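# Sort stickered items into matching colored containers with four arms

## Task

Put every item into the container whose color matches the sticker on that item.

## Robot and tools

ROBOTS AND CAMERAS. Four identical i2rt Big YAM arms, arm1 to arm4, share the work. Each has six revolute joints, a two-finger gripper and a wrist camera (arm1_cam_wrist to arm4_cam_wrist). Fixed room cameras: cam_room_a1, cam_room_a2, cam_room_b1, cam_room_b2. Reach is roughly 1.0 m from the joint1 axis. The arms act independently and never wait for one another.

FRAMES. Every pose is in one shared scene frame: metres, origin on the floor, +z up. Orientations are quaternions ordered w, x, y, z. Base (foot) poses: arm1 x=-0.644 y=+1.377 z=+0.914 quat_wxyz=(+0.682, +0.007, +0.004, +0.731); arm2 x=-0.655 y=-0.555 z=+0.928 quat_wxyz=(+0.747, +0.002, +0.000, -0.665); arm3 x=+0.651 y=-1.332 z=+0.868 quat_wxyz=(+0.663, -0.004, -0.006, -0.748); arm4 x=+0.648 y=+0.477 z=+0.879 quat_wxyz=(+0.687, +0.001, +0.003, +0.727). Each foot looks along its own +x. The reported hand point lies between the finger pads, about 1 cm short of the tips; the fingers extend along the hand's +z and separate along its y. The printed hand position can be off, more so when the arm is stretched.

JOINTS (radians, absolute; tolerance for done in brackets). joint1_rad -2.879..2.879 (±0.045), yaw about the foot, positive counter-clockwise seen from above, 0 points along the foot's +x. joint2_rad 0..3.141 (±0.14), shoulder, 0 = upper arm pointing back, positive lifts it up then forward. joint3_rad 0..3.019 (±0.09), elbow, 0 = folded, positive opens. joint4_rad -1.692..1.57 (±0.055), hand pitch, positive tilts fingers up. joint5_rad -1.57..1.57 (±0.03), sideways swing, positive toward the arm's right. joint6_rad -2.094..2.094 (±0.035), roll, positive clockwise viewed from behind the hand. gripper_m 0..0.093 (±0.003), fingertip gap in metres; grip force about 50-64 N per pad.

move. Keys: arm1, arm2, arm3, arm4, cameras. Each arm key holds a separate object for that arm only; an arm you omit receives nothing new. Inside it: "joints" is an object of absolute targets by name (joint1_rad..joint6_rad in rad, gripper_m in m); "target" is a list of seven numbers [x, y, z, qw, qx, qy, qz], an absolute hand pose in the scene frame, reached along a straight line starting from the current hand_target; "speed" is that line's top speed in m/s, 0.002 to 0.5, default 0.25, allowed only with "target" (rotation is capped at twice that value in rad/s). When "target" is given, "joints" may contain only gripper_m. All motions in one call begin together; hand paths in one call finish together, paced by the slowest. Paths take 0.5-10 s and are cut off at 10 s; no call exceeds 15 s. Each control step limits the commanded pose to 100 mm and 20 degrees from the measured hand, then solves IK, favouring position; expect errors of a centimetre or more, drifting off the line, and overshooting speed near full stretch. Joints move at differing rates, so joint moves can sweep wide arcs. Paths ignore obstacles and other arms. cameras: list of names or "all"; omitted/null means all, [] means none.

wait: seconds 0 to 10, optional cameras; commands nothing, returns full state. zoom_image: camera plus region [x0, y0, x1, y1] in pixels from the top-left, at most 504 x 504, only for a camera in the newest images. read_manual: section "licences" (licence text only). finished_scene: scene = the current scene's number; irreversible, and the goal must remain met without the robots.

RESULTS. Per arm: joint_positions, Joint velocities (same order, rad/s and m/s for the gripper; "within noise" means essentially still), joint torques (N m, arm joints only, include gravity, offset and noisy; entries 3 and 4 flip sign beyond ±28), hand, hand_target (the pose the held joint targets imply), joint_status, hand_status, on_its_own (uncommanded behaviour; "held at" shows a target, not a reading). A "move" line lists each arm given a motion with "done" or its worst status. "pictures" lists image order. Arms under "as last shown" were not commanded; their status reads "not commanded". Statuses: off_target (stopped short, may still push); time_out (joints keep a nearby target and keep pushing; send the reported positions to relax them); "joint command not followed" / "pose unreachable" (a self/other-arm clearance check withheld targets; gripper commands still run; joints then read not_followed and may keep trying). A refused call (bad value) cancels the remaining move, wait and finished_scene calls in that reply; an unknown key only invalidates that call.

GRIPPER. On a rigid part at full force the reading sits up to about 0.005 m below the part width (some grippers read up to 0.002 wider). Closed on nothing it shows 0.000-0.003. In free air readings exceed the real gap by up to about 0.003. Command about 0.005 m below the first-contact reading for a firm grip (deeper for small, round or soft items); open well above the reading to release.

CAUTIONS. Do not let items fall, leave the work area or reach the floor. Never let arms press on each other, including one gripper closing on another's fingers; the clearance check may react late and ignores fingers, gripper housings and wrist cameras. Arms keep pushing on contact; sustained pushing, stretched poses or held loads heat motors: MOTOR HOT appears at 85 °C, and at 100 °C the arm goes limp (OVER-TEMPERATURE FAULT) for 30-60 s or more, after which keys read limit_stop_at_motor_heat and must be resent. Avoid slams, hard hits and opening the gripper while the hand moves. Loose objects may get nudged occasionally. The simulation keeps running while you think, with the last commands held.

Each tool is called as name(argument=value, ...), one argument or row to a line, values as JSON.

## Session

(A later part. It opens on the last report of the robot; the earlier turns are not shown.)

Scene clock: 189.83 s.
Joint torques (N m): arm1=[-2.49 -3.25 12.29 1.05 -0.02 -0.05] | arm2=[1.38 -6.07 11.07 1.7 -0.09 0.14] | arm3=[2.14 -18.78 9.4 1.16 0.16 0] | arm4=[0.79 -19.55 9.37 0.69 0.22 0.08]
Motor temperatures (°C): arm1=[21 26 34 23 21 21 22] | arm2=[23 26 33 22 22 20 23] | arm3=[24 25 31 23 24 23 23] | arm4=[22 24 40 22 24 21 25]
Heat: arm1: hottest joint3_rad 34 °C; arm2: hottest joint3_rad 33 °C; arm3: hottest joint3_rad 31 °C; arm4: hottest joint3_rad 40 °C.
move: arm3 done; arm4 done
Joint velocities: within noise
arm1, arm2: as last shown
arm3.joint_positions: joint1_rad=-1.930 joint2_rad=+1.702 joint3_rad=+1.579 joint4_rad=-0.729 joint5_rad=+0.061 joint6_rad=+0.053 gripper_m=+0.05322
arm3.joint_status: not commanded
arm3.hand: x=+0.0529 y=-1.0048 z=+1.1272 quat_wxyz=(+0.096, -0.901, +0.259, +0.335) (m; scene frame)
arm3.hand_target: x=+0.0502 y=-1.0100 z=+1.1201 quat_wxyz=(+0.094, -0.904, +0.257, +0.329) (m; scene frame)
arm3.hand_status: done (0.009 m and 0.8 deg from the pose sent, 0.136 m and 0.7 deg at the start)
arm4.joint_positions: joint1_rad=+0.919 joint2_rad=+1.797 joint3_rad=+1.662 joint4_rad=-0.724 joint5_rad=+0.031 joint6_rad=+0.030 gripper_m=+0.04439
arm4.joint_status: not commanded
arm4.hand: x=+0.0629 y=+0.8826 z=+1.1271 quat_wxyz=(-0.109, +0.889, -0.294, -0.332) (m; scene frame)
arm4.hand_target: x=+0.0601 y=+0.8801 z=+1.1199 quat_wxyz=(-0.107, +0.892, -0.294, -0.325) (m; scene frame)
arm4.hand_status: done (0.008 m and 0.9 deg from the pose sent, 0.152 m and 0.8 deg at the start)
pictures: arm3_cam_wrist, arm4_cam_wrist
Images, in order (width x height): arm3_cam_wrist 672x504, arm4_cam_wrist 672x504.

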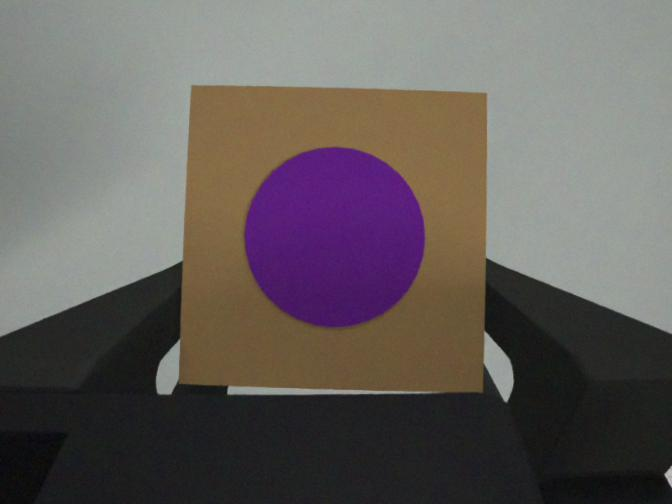

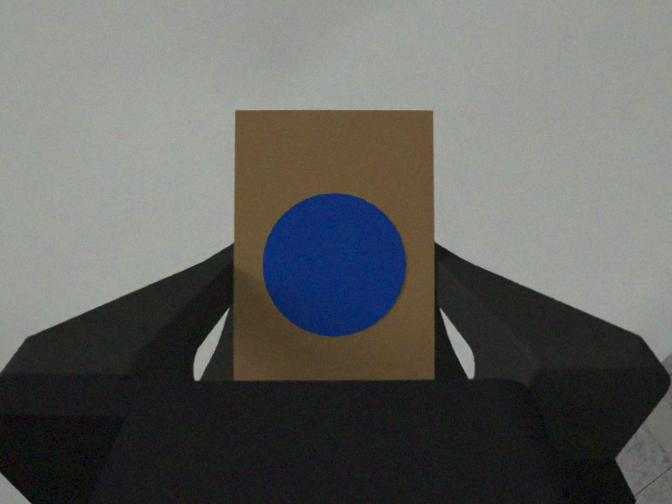

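move(
  arm3={"joints":{"joint2_rad":1.0,"joint3_rad":1.1,"joint4_rad":-1.4,"joint5_rad":0,"joint6_rad":0}},
  arm4={"joints":{"joint2_rad":1.0,"joint3_rad":1.1,"joint4_rad":-1.4,"joint5_rad":0,"joint6_rad":0}},
  cameras=[],
)

move(
  arm3={"joints":{"joint1_rad":1.72}},
  arm4={"joints":{"joint1_rad":-2.0}},
  cameras=[],
)

move(
  arm3={"target":[1.14,-1.30,1.0,0.1736,-0.0172,0.9847,0.0030],"speed":0.4},
  arm4={"target":[1.10,0.29,1.0,0.1707,0.1795,0.9683,-0.0316],"speed":0.4},
  cameras=["arm3_cam_wrist","arm4_cam_wrist"],
)

Scene clock: 201.77 s.
Joint torques (N m): arm1=[-2.49 -3.19 12.19 0.98 -0.06 -0.07] | arm2=[1.44 -6.12 11.08 1.69 -0.09 0.15] | arm3=[1.9 -5.54 8.83 0.34 -0.08 -0.12] | arm4=[1.08 -5.13 9.01 0.25 -0.04 -0.1]
Motor temperatures (°C): arm1=[21 25 34 23 21 21 22] | arm2=[23 26 33 22 22 20 23] | arm3=[24 25 31 23 24 23 24] | arm4=[22 24 39 22 24 21 25]
Heat: arm1: hottest joint3_rad 34 °C; arm2: hottest joint3_rad 33 °C; arm3: hottest joint3_rad 31 °C; arm4: hottest joint3_rad 39 °C.
move: arm3 done; arm4 done
Joint velocities: within noise
arm1, arm2: as last shown
arm3.joint_positions: joint1_rad=-1.930 joint2_rad=+0.995 joint3_rad=+1.103 joint4_rad=-1.395 joint5_rad=+0.002 joint6_rad=+0.008 gripper_m=+0.05322
arm3.joint_status: all done
arm3.hand: x=+0.3662 y=-1.1787 z=+1.1555 quat_wxyz=(+0.028, -0.961, +0.240, +0.135) (m; scene frame)
arm3.hand_target: x=+0.3654 y=-1.1821 z=+1.1523 quat_wxyz=(+0.025, -0.964, +0.232, +0.129) (m; scene frame)
arm3.hand_status: not commanded
arm4.joint_positions: joint1_rad=+0.919 joint2_rad=+0.992 joint3_rad=+1.097 joint4_rad=-1.392 joint5_rad=+0.004 joint6_rad=+0.014 gripper_m=+0.04439
arm4.joint_status: all done
arm4.hand: x=+0.3850 y=+0.6588 z=+1.1684 quat_wxyz=(-0.040, +0.944, -0.298, -0.136) (m; scene frame)
arm4.hand_target: x=+0.3835 y=+0.6567 z=+1.1668 quat_wxyz=(-0.037, +0.948, -0.288, -0.131) (m; scene frame)
arm4.hand_status: not commanded
pictures: none
No camera images: "cameras" was empty.

Scene clock: 204.30 s.
Joint torques (N m): arm1=[-2.9 -3.43 12.14 1.05 -0.01 -0.07] | arm2=[1.49 -6.07 11.08 1.69 -0.09 0.15] | arm3=[1.85 -7.59 8.8 0.29 0.14 -0.09] | arm4=[0.5 -6.18 8.88 0.21 0.04 -0.07]
Motor temperatures (°C): arm1=[21 25 34 23 21 21 22] | arm2=[23 26 33 22 22 20 23] | arm3=[24 25 30 23 24 23 24] | arm4=[22 24 39 22 24 21 25]
Heat: arm1: hottest joint3_rad 34 °C; arm2: hottest joint3_rad 33 °C; arm3: hottest joint3_rad 30 °C; arm4: hottest joint3_rad 39 °C.
move: arm3 done; arm4 done
Joint velocities: within noise
arm1.joint_positions: joint1_rad=-2.276 joint2_rad=+0.994 joint3_rad=+1.094 joint4_rad=-0.991 joint5_rad=-0.011 joint6_rad=+0.004 gripper_m=+0.07996
arm1.joint_status: not commanded
arm1.hand: x=-0.3108 y=+1.1357 z=+1.2399 quat_wxyz=(-0.311, -0.295, -0.898, +0.100) (m; scene frame)
arm1.hand_target: x=-0.3128 y=+1.1319 z=+1.2397 quat_wxyz=(-0.306, -0.296, -0.899, +0.101) (m; scene frame)
arm1.hand_status: not commanded
arm2.joint_positions: joint1_rad=+0.901 joint2_rad=+0.987 joint3_rad=+1.107 joint4_rad=-0.991 joint5_rad=+0.011 joint6_rad=-0.001 gripper_m=+0.08493
arm2.joint_status: not commanded
arm2.hand: x=-0.3104 y=-0.7721 z=+1.2695 quat_wxyz=(-0.329, -0.258, -0.903, +0.097) (m; scene frame)
arm2.hand_target: x=-0.3083 y=-0.7689 z=+1.2595 quat_wxyz=(-0.317, -0.259, -0.908, +0.090) (m; scene frame)
arm2.hand_status: not commanded
arm3.joint_positions: joint1_rad=+1.712 joint2_rad=+1.014 joint3_rad=+1.103 joint4_rad=-1.395 joint5_rad=-0.003 joint6_rad=+0.006 gripper_m=+0.05322
arm3.joint_status: all done
arm3.hand: x=+0.9746 y=-1.3211 z=+1.1524 quat_wxyz=(-0.133, +0.008, -0.991, +0.004) (m; scene frame)
arm3.hand_target: x=+0.9707 y=-1.3191 z=+1.1549 quat_wxyz=(-0.135, +0.015, -0.991, +0.005) (m; scene frame)
arm3.hand_status: not commanded
arm4.joint_positions: joint1_rad=-2.001 joint2_rad=+1.003 joint3_rad=+1.097 joint4_rad=-1.392 joint5_rad=+0.001 joint6_rad=+0.011 gripper_m=+0.04441
arm4.joint_status: all done
arm4.hand: x=+0.9485 y=+0.3602 z=+1.1634 quat_wxyz=(-0.131, -0.189, -0.973, +0.027) (m; scene frame)
arm4.hand_target: x=+0.9472 y=+0.3613 z=+1.1651 quat_wxyz=(-0.130, -0.183, -0.974, +0.027) (m; scene frame)
arm4.hand_status: not commanded
pictures: none
No camera images: "cameras" was empty.

Scene clock: 205.67 s.
Joint torques (N m): arm1=[-2.61 -3.31 12.25 1.02 -0.1 -0.05] | arm2=[1.38 -6.07 11.08 1.7 -0.09 0.14] | arm3=[2.26 -15.03 11.22 1.14 -0.05 0.03] | arm4=[0.44 -14.51 10.52 1.09 -0.06 -0.08]
Motor temperatures (°C): arm1=[21 25 34 23 21 21 22] | arm2=[23 26 33 22 22 20 23] | arm3=[24 25 30 23 24 23 24] | arm4=[22 24 39 22 24 21 25]
Heat: arm1: hottest joint3_rad 34 °C; arm2: hottest joint3_rad 33 °C; arm3: hottest joint3_rad 30 °C; arm4: hottest joint3_rad 39 °C.
move: arm3 off_target; arm4 off_target
Joint velocities: within noise
arm1, arm2: as last shown
arm3.joint_positions: joint1_rad=+1.738 joint2_rad=+1.492 joint3_rad=+1.036 joint4_rad=-0.832 joint5_rad=-0.003 joint6_rad=+0.020 gripper_m=+0.05322
arm3.joint_status: not commanded
arm3.hand: x=+1.1217 y=-1.3083 z=+0.9768 quat_wxyz=(-0.141, +0.014, -0.990, +0.001) (m; scene frame)
arm3.hand_target: x=+1.1389 y=-1.3000 z=+1.0004 quat_wxyz=(-0.174, +0.017, -0.985, -0.003) (m; scene frame)
arm3.hand_status: off_target (0.031 m and 3.8 deg from the pose sent, 0.226 m and 4.9 deg at the start)
arm4.joint_positions: joint1_rad=-2.019 joint2_rad=+1.496 joint3_rad=+1.012 joint4_rad=-0.802 joint5_rad=-0.011 joint6_rad=-0.014 gripper_m=+0.04441
arm4.joint_status: not commanded
arm4.hand: x=+1.0819 y=+0.3002 z=+0.9773 quat_wxyz=(-0.138, -0.185, -0.973, +0.025) (m; scene frame)
arm4.hand_target: x=+1.0989 y=+0.2903 z=+1.0006 quat_wxyz=(-0.171, -0.180, -0.968, +0.032) (m; scene frame)
arm4.hand_status: off_target (0.031 m and 3.9 deg from the pose sent, 0.234 m and 4.7 deg at the start)
pictures: arm3_cam_wrist, arm4_cam_wrist
Images, in order (width x height): arm3_cam_wrist 672x504, arm4_cam_wrist 672x504.

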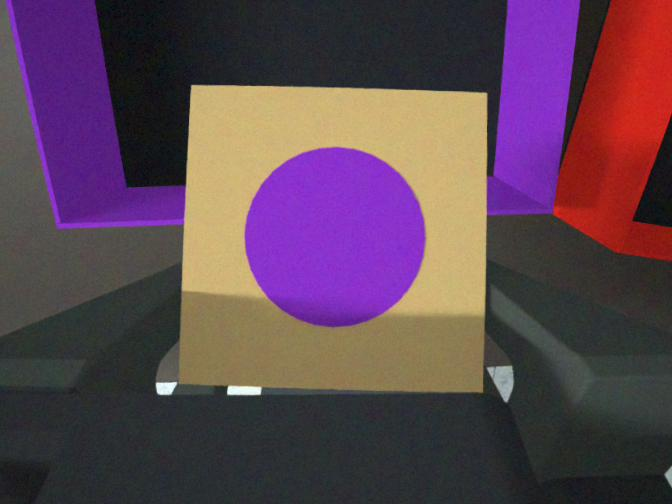

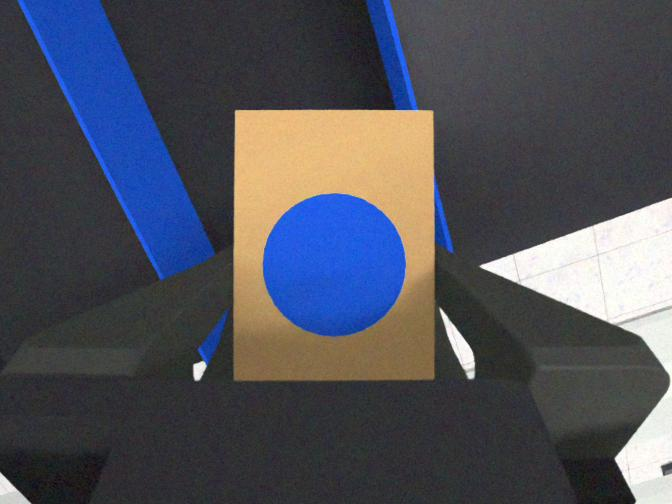

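move(
  arm3={"target":[1.205,-1.285,0.88,0.2588,-0.0169,0.9658,0.0045],"speed":0.3},
  arm4={"target":[1.16,0.332,0.88,0.2545,0.1760,0.9498,-0.0472],"speed":0.3},
  cameras=["arm3_cam_wrist","arm4_cam_wrist"],
)

Scene clock: 224.70 s.
Joint torques (N m): arm1=[-2.78 -3.25 12.34 1.03 -0.02 -0.03] | arm2=[1.49 -6.07 11.08 1.69 -0.1 0.15] | arm3=[2.02 -18.2 7.17 1.65 0.15 0.03] | arm4=[0.67 -16.44 6.99 1.42 0.24 0.18]
Motor temperatures (°C): arm1=[21 25 35 23 21 21 22] | arm2=[23 26 33 22 22 20 23] | arm3=[24 25 30 23 24 23 24] | arm4=[22 25 39 22 24 21 26]
Heat: arm1: hottest joint3_rad 35 °C; arm2: hottest joint3_rad 33 °C; arm3: hottest joint3_rad 30 °C; arm4: hottest joint3_rad 39 °C.
move: arm3 off_target; arm4 off_target
Joint velocities: within noise
arm1, arm2: as last shown
arm3.joint_positions: joint1_rad=+1.768 joint2_rad=+1.773 joint3_rad=+0.984 joint4_rad=-0.298 joint5_rad=+0.012 joint6_rad=+0.046 gripper_m=+0.05322
arm3.joint_status: not commanded
arm3.hand: x=+1.1972 y=-1.2921 z=+0.8666 quat_wxyz=(-0.240, +0.015, -0.971, -0.002) (m; scene frame)
arm3.hand_target: x=+1.2049 y=-1.2850 z=+0.8800 quat_wxyz=(-0.259, +0.017, -0.966, -0.005) (m; scene frame)
arm3.hand_status: off_target (0.017 m and 2.3 deg from the pose sent, 0.130 m and 13.8 deg at the start)
arm4.joint_positions: joint1_rad=-1.882 joint2_rad=+1.736 joint3_rad=+0.898 joint4_rad=-0.247 joint5_rad=+0.045 joint6_rad=+0.080 gripper_m=+0.04441
arm4.joint_status: not commanded
arm4.hand: x=+1.1500 y=+0.3381 z=+0.8685 quat_wxyz=(-0.235, -0.167, -0.957, +0.045) (m; scene frame)
arm4.hand_target: x=+1.1597 y=+0.3321 z=+0.8802 quat_wxyz=(-0.254, -0.176, -0.950, +0.047) (m; scene frame)
arm4.hand_status: off_target (0.016 m and 2.6 deg from the pose sent, 0.129 m and 13.9 deg at the start)
pictures: arm3_cam_wrist, arm4_cam_wrist
Images, in order (width x height): arm3_cam_wrist 672x504, arm4_cam_wrist 672x504.

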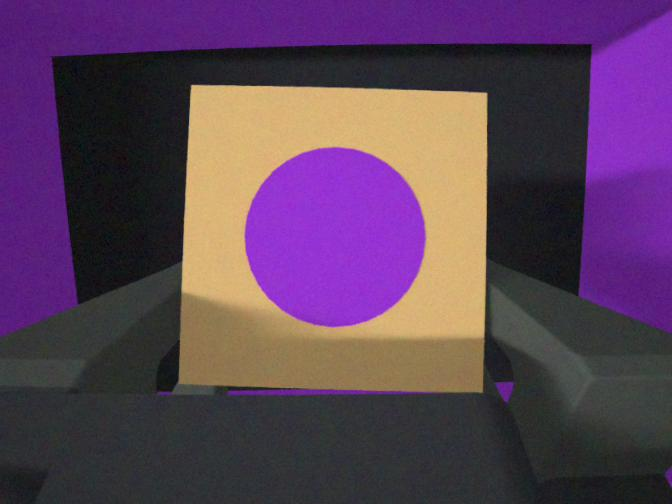

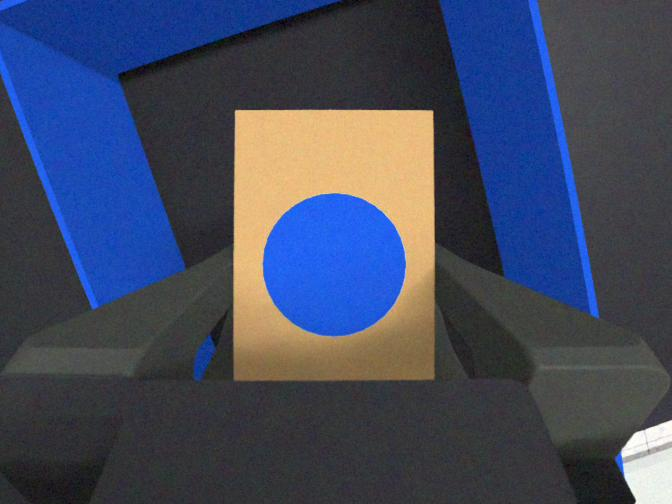

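move(
  arm3={"target":[1.202,-1.285,0.77,0.2588,-0.0169,0.9658,0.0045],"speed":0.2},
  arm4={"target":[1.157,0.332,0.77,0.2545,0.1760,0.9498,-0.0472],"speed":0.2},
  cameras=[],
)

move(
  arm3={"target":[1.202,-1.285,0.742,0.2588,-0.0169,0.9658,0.0045],"speed":0.06},
  arm4={"target":[1.157,0.332,0.742,0.2545,0.1760,0.9498,-0.0472],"speed":0.06},
  cameras=["arm3_cam_wrist","arm4_cam_wrist"],
)

Scene clock: 230.23 s.
Joint torques (N m): arm1=[-2.55 -3.14 12.31 1.05 -0.07 -0.04] | arm2=[1.49 -6.07 11.11 1.7 -0.09 0.16] | arm3=[2.02 -18.78 5.12 1.65 0.16 0.03] | arm4=[0.21 -16.67 4.81 1.46 0.25 0.17]
Motor temperatures (°C): arm1=[21 25 35 23 21 21 22] | arm2=[23 25 34 22 22 20 23] | arm3=[24 25 30 23 24 23 24] | arm4=[22 24 38 22 24 21 26]
Heat: arm1: hottest joint3_rad 35 °C; arm2: hottest joint3_rad 34 °C; arm3: hottest joint3_rad 30 °C; arm4: hottest joint3_rad 38 °C.
move: arm3 off_target; arm4 off_target
Joint velocities: within noise
arm1, arm2: as last shown
arm3.joint_positions: joint1_rad=+1.770 joint2_rad=+2.010 joint3_rad=+0.944 joint4_rad=-0.013 joint5_rad=+0.014 joint6_rad=+0.049 gripper_m=+0.05322
arm3.joint_status: not commanded
arm3.hand: x=+1.1949 y=-1.2935 z=+0.7610 quat_wxyz=(-0.244, +0.014, -0.970, -0.002) (m; scene frame)
arm3.hand_target: x=+1.2018 y=-1.2851 z=+0.7700 quat_wxyz=(-0.259, +0.017, -0.966, -0.005) (m; scene frame)
arm3.hand_status: off_target (0.014 m and 1.8 deg from the pose sent, 0.097 m and 2.3 deg at the start)
arm4.joint_positions: joint1_rad=-1.882 joint2_rad=+1.992 joint3_rad=+0.869 joint4_rad=+0.051 joint5_rad=+0.046 joint6_rad=+0.081 gripper_m=+0.04441
arm4.joint_status: not commanded
arm4.hand: x=+1.1496 y=+0.3376 z=+0.7650 quat_wxyz=(-0.241, -0.167, -0.955, +0.045) (m; scene frame)
arm4.hand_target: x=+1.1568 y=+0.3320 z=+0.7702 quat_wxyz=(-0.254, -0.176, -0.950, +0.047) (m; scene frame)
arm4.hand_status: off_target (0.011 m and 2.0 deg from the pose sent, 0.099 m and 2.6 deg at the start)
pictures: none
No camera images: "cameras" was empty.

Scene clock: 231.23 s.
Joint torques (N m): arm1=[-2.78 -3.9 12.22 0.96 -0.1 -0.02] | arm2=[1.49 -6.07 11.08 1.7 -0.08 0.15] | arm3=[2.2 -16.09 5.29 1.44 0.16 0.01] | arm4=[0.21 -15.62 4.92 1.44 0.25 0.19]
Motor temperatures (°C): arm1=[21 25 35 23 21 21 22] | arm2=[23 25 34 22 22 20 23] | arm3=[24 25 30 23 24 23 24] | arm4=[22 24 38 22 24 21 26]
Heat: arm1: hottest joint3_rad 35 °C; arm2: hottest joint3_rad 34 °C; arm3: hottest joint3_rad 30 °C; arm4: hottest joint3_rad 38 °C.
move: arm3 done; arm4 done
Joint velocities: within noise
arm1, arm2: as last shown
arm3.joint_positions: joint1_rad=+1.770 joint2_rad=+2.049 joint3_rad=+0.944 joint4_rad=+0.058 joint5_rad=+0.015 joint6_rad=+0.052 gripper_m=+0.05321
arm3.joint_status: not commanded
arm3.hand: x=+1.2005 y=-1.2929 z=+0.7486 quat_wxyz=(-0.259, +0.013, -0.966, -0.003) (m; scene frame)
arm3.hand_target: x=+1.2017 y=-1.2851 z=+0.7421 quat_wxyz=(-0.259, +0.017, -0.966, -0.004) (m; scene frame)
arm3.hand_status: done (0.010 m and 0.5 deg from the pose sent, 0.022 m and 1.8 deg at the start)
arm4.joint_positions: joint1_rad=-1.882 joint2_rad=+2.052 joint3_rad=+0.869 joint4_rad=+0.120 joint5_rad=+0.046 joint6_rad=+0.081 gripper_m=+0.04441
arm4.joint_status: not commanded
arm4.hand: x=+1.1492 y=+0.3375 z=+0.7435 quat_wxyz=(-0.246, -0.167, -0.954, +0.046) (m; scene frame)
arm4.hand_target: x=+1.1566 y=+0.3320 z=+0.7421 quat_wxyz=(-0.254, -0.176, -0.950, +0.047) (m; scene frame)
arm4.hand_status: done (0.010 m and 1.5 deg from the pose sent, 0.025 m and 2.0 deg at the start)
pictures: arm3_cam_wrist, arm4_cam_wrist
Images, in order (width x height): arm3_cam_wrist 672x504, arm4_cam_wrist 672x504.

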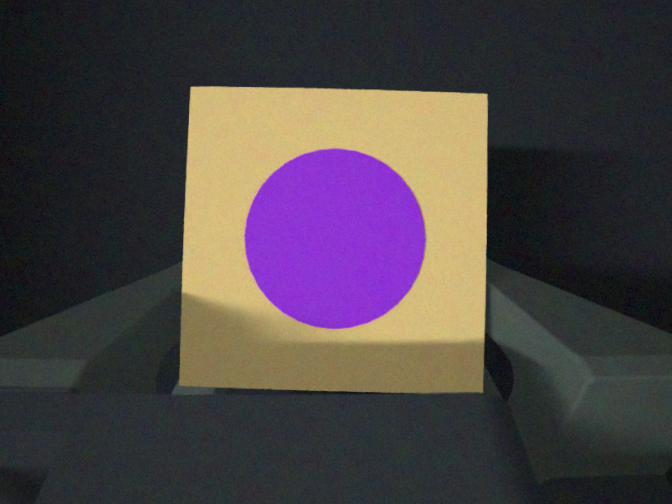

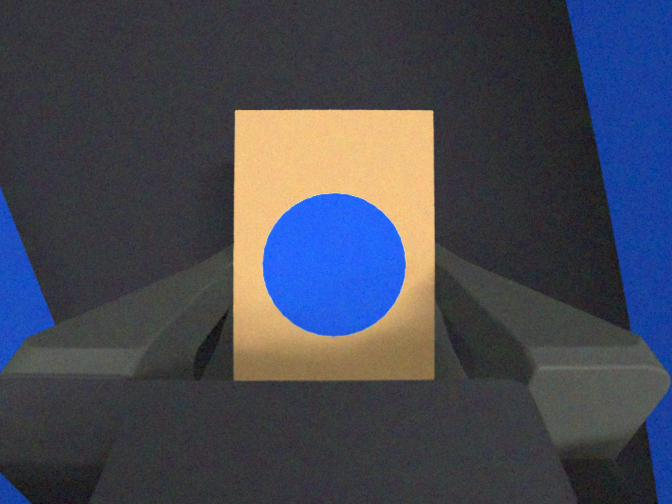

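move(
  arm4={"target":[1.157,0.332,0.727,0.2545,0.1760,0.9498,-0.0472],"speed":0.06},
  arm3={"target":[1.202,-1.285,0.736,0.2588,-0.0169,0.9658,0.0045],"speed":0.06},
  cameras=[],
)

move(
  arm3={"joints":{"gripper_m":0.085}},
  arm4={"joints":{"gripper_m":0.08}},
  cameras=[],
)

move(
  arm3={"target":[1.14,-1.292,0.90,0.2588,-0.0169,0.9658,0.0045]},
  arm4={"target":[1.09,0.358,0.90,0.2545,0.1760,0.9498,-0.0472]},
  cameras=["arm3_cam_wrist","arm4_cam_wrist"],
)

Scene clock: 238.37 s.
Joint torques (N m): arm1=[-2.96 -3.9 12.29 1.18 -0.03 -0.05] | arm2=[1.44 -6.07 11.11 1.69 -0.09 0.15] | arm3=[2.08 -15.27 5.49 1.37 0.17 0.02] | arm4=[0.21 -13.57 5.05 1.22 0.2 0.13]
Motor temperatures (°C): arm1=[21 25 35 23 21 21 22] | arm2=[23 25 34 22 22 20 23] | arm3=[24 25 30 23 24 23 24] | arm4=[22 25 36 22 24 21 26]
Heat: arm1: hottest joint3_rad 35 °C; arm2: hottest joint3_rad 34 °C; arm3: hottest joint3_rad 30 °C; arm4: hottest joint3_rad 36 °C.
move: arm3 off_target; arm4 off_target
Joint velocities: within noise
arm1, arm2: as last shown
arm3.joint_positions: joint1_rad=+1.770 joint2_rad=+2.055 joint3_rad=+0.944 joint4_rad=+0.074 joint5_rad=+0.015 joint6_rad=+0.052 gripper_m=+0.05321
arm3.joint_status: not commanded
arm3.hand: x=+1.2025 y=-1.2928 z=+0.7478 quat_wxyz=(-0.264, +0.013, -0.964, -0.004) (m; scene frame)
arm3.hand_target: x=+1.2015 y=-1.2852 z=+0.7362 quat_wxyz=(-0.259, +0.017, -0.966, -0.004) (m; scene frame)
arm3.hand_status: off_target (0.014 m and 0.8 deg from the pose sent, 0.015 m and 0.5 deg at the start)
arm4.joint_positions: joint1_rad=-1.882 joint2_rad=+2.068 joint3_rad=+0.872 joint4_rad=+0.162 joint5_rad=+0.047 joint6_rad=+0.081 gripper_m=+0.04441
arm4.joint_status: not commanded
arm4.hand: x=+1.1556 y=+0.3357 z=+0.7417 quat_wxyz=(-0.260, -0.166, -0.950, +0.048) (m; scene frame)
arm4.hand_target: x=+1.1563 y=+0.3322 z=+0.7273 quat_wxyz=(-0.254, -0.176, -0.950, +0.047) (m; scene frame)
arm4.hand_status: off_target (0.015 m and 1.3 deg from the pose sent, 0.019 m and 1.5 deg at the start)
pictures: none
No camera images: "cameras" was empty.

Scene clock: 238.93 s.
Joint torques (N m): arm1=[-2.08 -3.02 12.29 1.13 0 -0.06] | arm2=[1.38 -6.12 11.1 1.72 -0.09 0.15] | arm3=[2.14 -16.26 5.38 1.25 0.08 -0.03] | arm4=[0.38 -14.1 4.92 1.21 0.2 0.15]
Motor temperatures (°C): arm1=[21 25 35 23 21 21 22] | arm2=[23 25 34 22 22 20 23] | arm3=[24 25 30 23 24 23 24] | arm4=[22 25 36 22 24 21 26]
Heat: arm1: hottest joint3_rad 35 °C; arm2: hottest joint3_rad 34 °C; arm3: hottest joint3_rad 30 °C; arm4: hottest joint3_rad 36 °C.
move: arm3 done; arm4 done
Joint velocities: within noise
arm1, arm2: as last shown
arm3.joint_positions: joint1_rad=+1.770 joint2_rad=+2.064 joint3_rad=+0.944 joint4_rad=+0.076 joint5_rad=+0.017 joint6_rad=+0.055 gripper_m=+0.08495
arm3.joint_status: all done
arm3.hand: x=+1.2008 y=-1.2934 z=+0.7433 quat_wxyz=(-0.261, +0.011, -0.965, -0.003) (m; scene frame)
arm3.hand_target: x=+1.2016 y=-1.2852 z=+0.7363 quat_wxyz=(-0.259, +0.017, -0.966, -0.004) (m; scene frame)
arm3.hand_status: not commanded
arm4.joint_positions: joint1_rad=-1.881 joint2_rad=+2.078 joint3_rad=+0.874 joint4_rad=+0.164 joint5_rad=+0.047 joint6_rad=+0.081 gripper_m=+0.07991
arm4.joint_status: all done
arm4.hand: x=+1.1546 y=+0.3363 z=+0.7371 quat_wxyz=(-0.257, -0.166, -0.951, +0.047) (m; scene frame)
arm4.hand_target: x=+1.1565 y=+0.3322 z=+0.7275 quat_wxyz=(-0.255, -0.176, -0.950, +0.047) (m; scene frame)
arm4.hand_status: not commanded
pictures: none
No camera images: "cameras" was empty.

Scene clock: 240.37 s.
Joint torques (N m): arm1=[-2.55 -2.96 12.25 1.11 -0.03 -0.08] | arm2=[1.49 -6.07 11.1 1.69 -0.1 0.16] | arm3=[1.55 -12.75 6.57 0.72 -0.05 -0.09] | arm4=[0.97 -11.52 6.41 0.54 0.26 0.16]
Motor temperatures (°C): arm1=[21 25 35 23 21 21 22] | arm2=[23 25 34 22 22 20 23] | arm3=[24 25 29 23 24 23 24] | arm4=[22 25 36 22 24 21 26]
Heat: arm1: hottest joint3_rad 35 °C; arm2: hottest joint3_rad 34 °C; arm3: hottest joint3_rad 29 °C; arm4: hottest joint3_rad 36 °C.
move: arm3 done; arm4 done
Joint velocities: within noise
arm1, arm2: as last shown
arm3.joint_positions: joint1_rad=+1.770 joint2_rad=+1.568 joint3_rad=+0.820 joint4_rad=-0.280 joint5_rad=+0.016 joint6_rad=+0.055 gripper_m=+0.08496
arm3.joint_status: not commanded
arm3.hand: x=+1.1451 y=-1.2953 z=+0.9063 quat_wxyz=(-0.268, +0.011, -0.963, -0.004) (m; scene frame)
arm3.hand_target: x=+1.1400 y=-1.2921 z=+0.9000 quat_wxyz=(-0.259, +0.017, -0.966, -0.005) (m; scene frame)
arm3.hand_status: done (0.009 m and 1.3 deg from the pose sent, 0.168 m and 0.7 deg at the start)
arm4.joint_positions: joint1_rad=-1.875 joint2_rad=+1.516 joint3_rad=+0.713 joint4_rad=-0.226 joint5_rad=+0.055 joint6_rad=+0.097 gripper_m=+0.07992
arm4.joint_status: not commanded
arm4.hand: x=+1.0924 y=+0.3546 z=+0.9045 quat_wxyz=(-0.263, -0.172, -0.948, +0.049) (m; scene frame)
arm4.hand_target: x=+1.0899 y=+0.3580 z=+0.9001 quat_wxyz=(-0.255, -0.176, -0.950, +0.047) (m; scene frame)
arm4.hand_status: done (0.006 m and 1.1 deg from the pose sent, 0.177 m and 1.2 deg at the start)
pictures: arm3_cam_wrist, arm4_cam_wrist
Images, in order (width x height): arm3_cam_wrist 672x504, arm4_cam_wrist 672x504.

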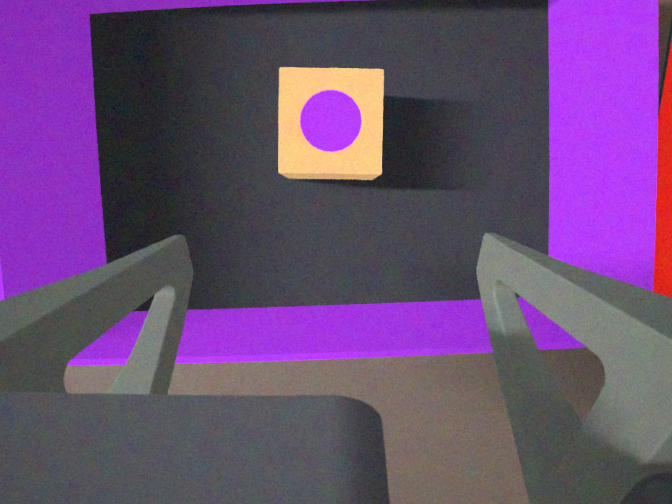

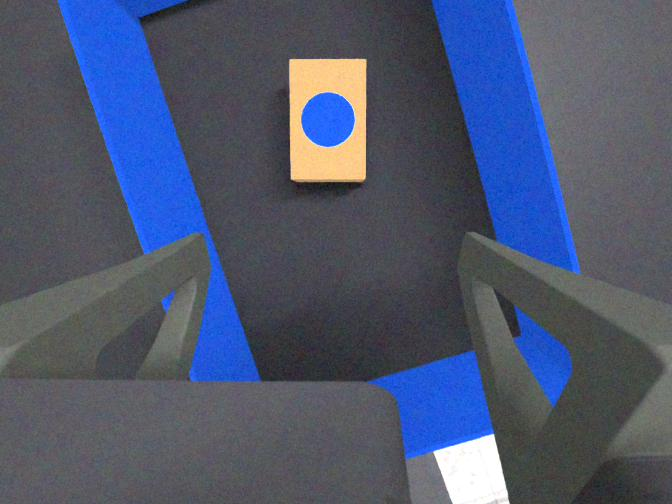

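finished_scene(
  scene=2,
)

The scene is finished: the task was done.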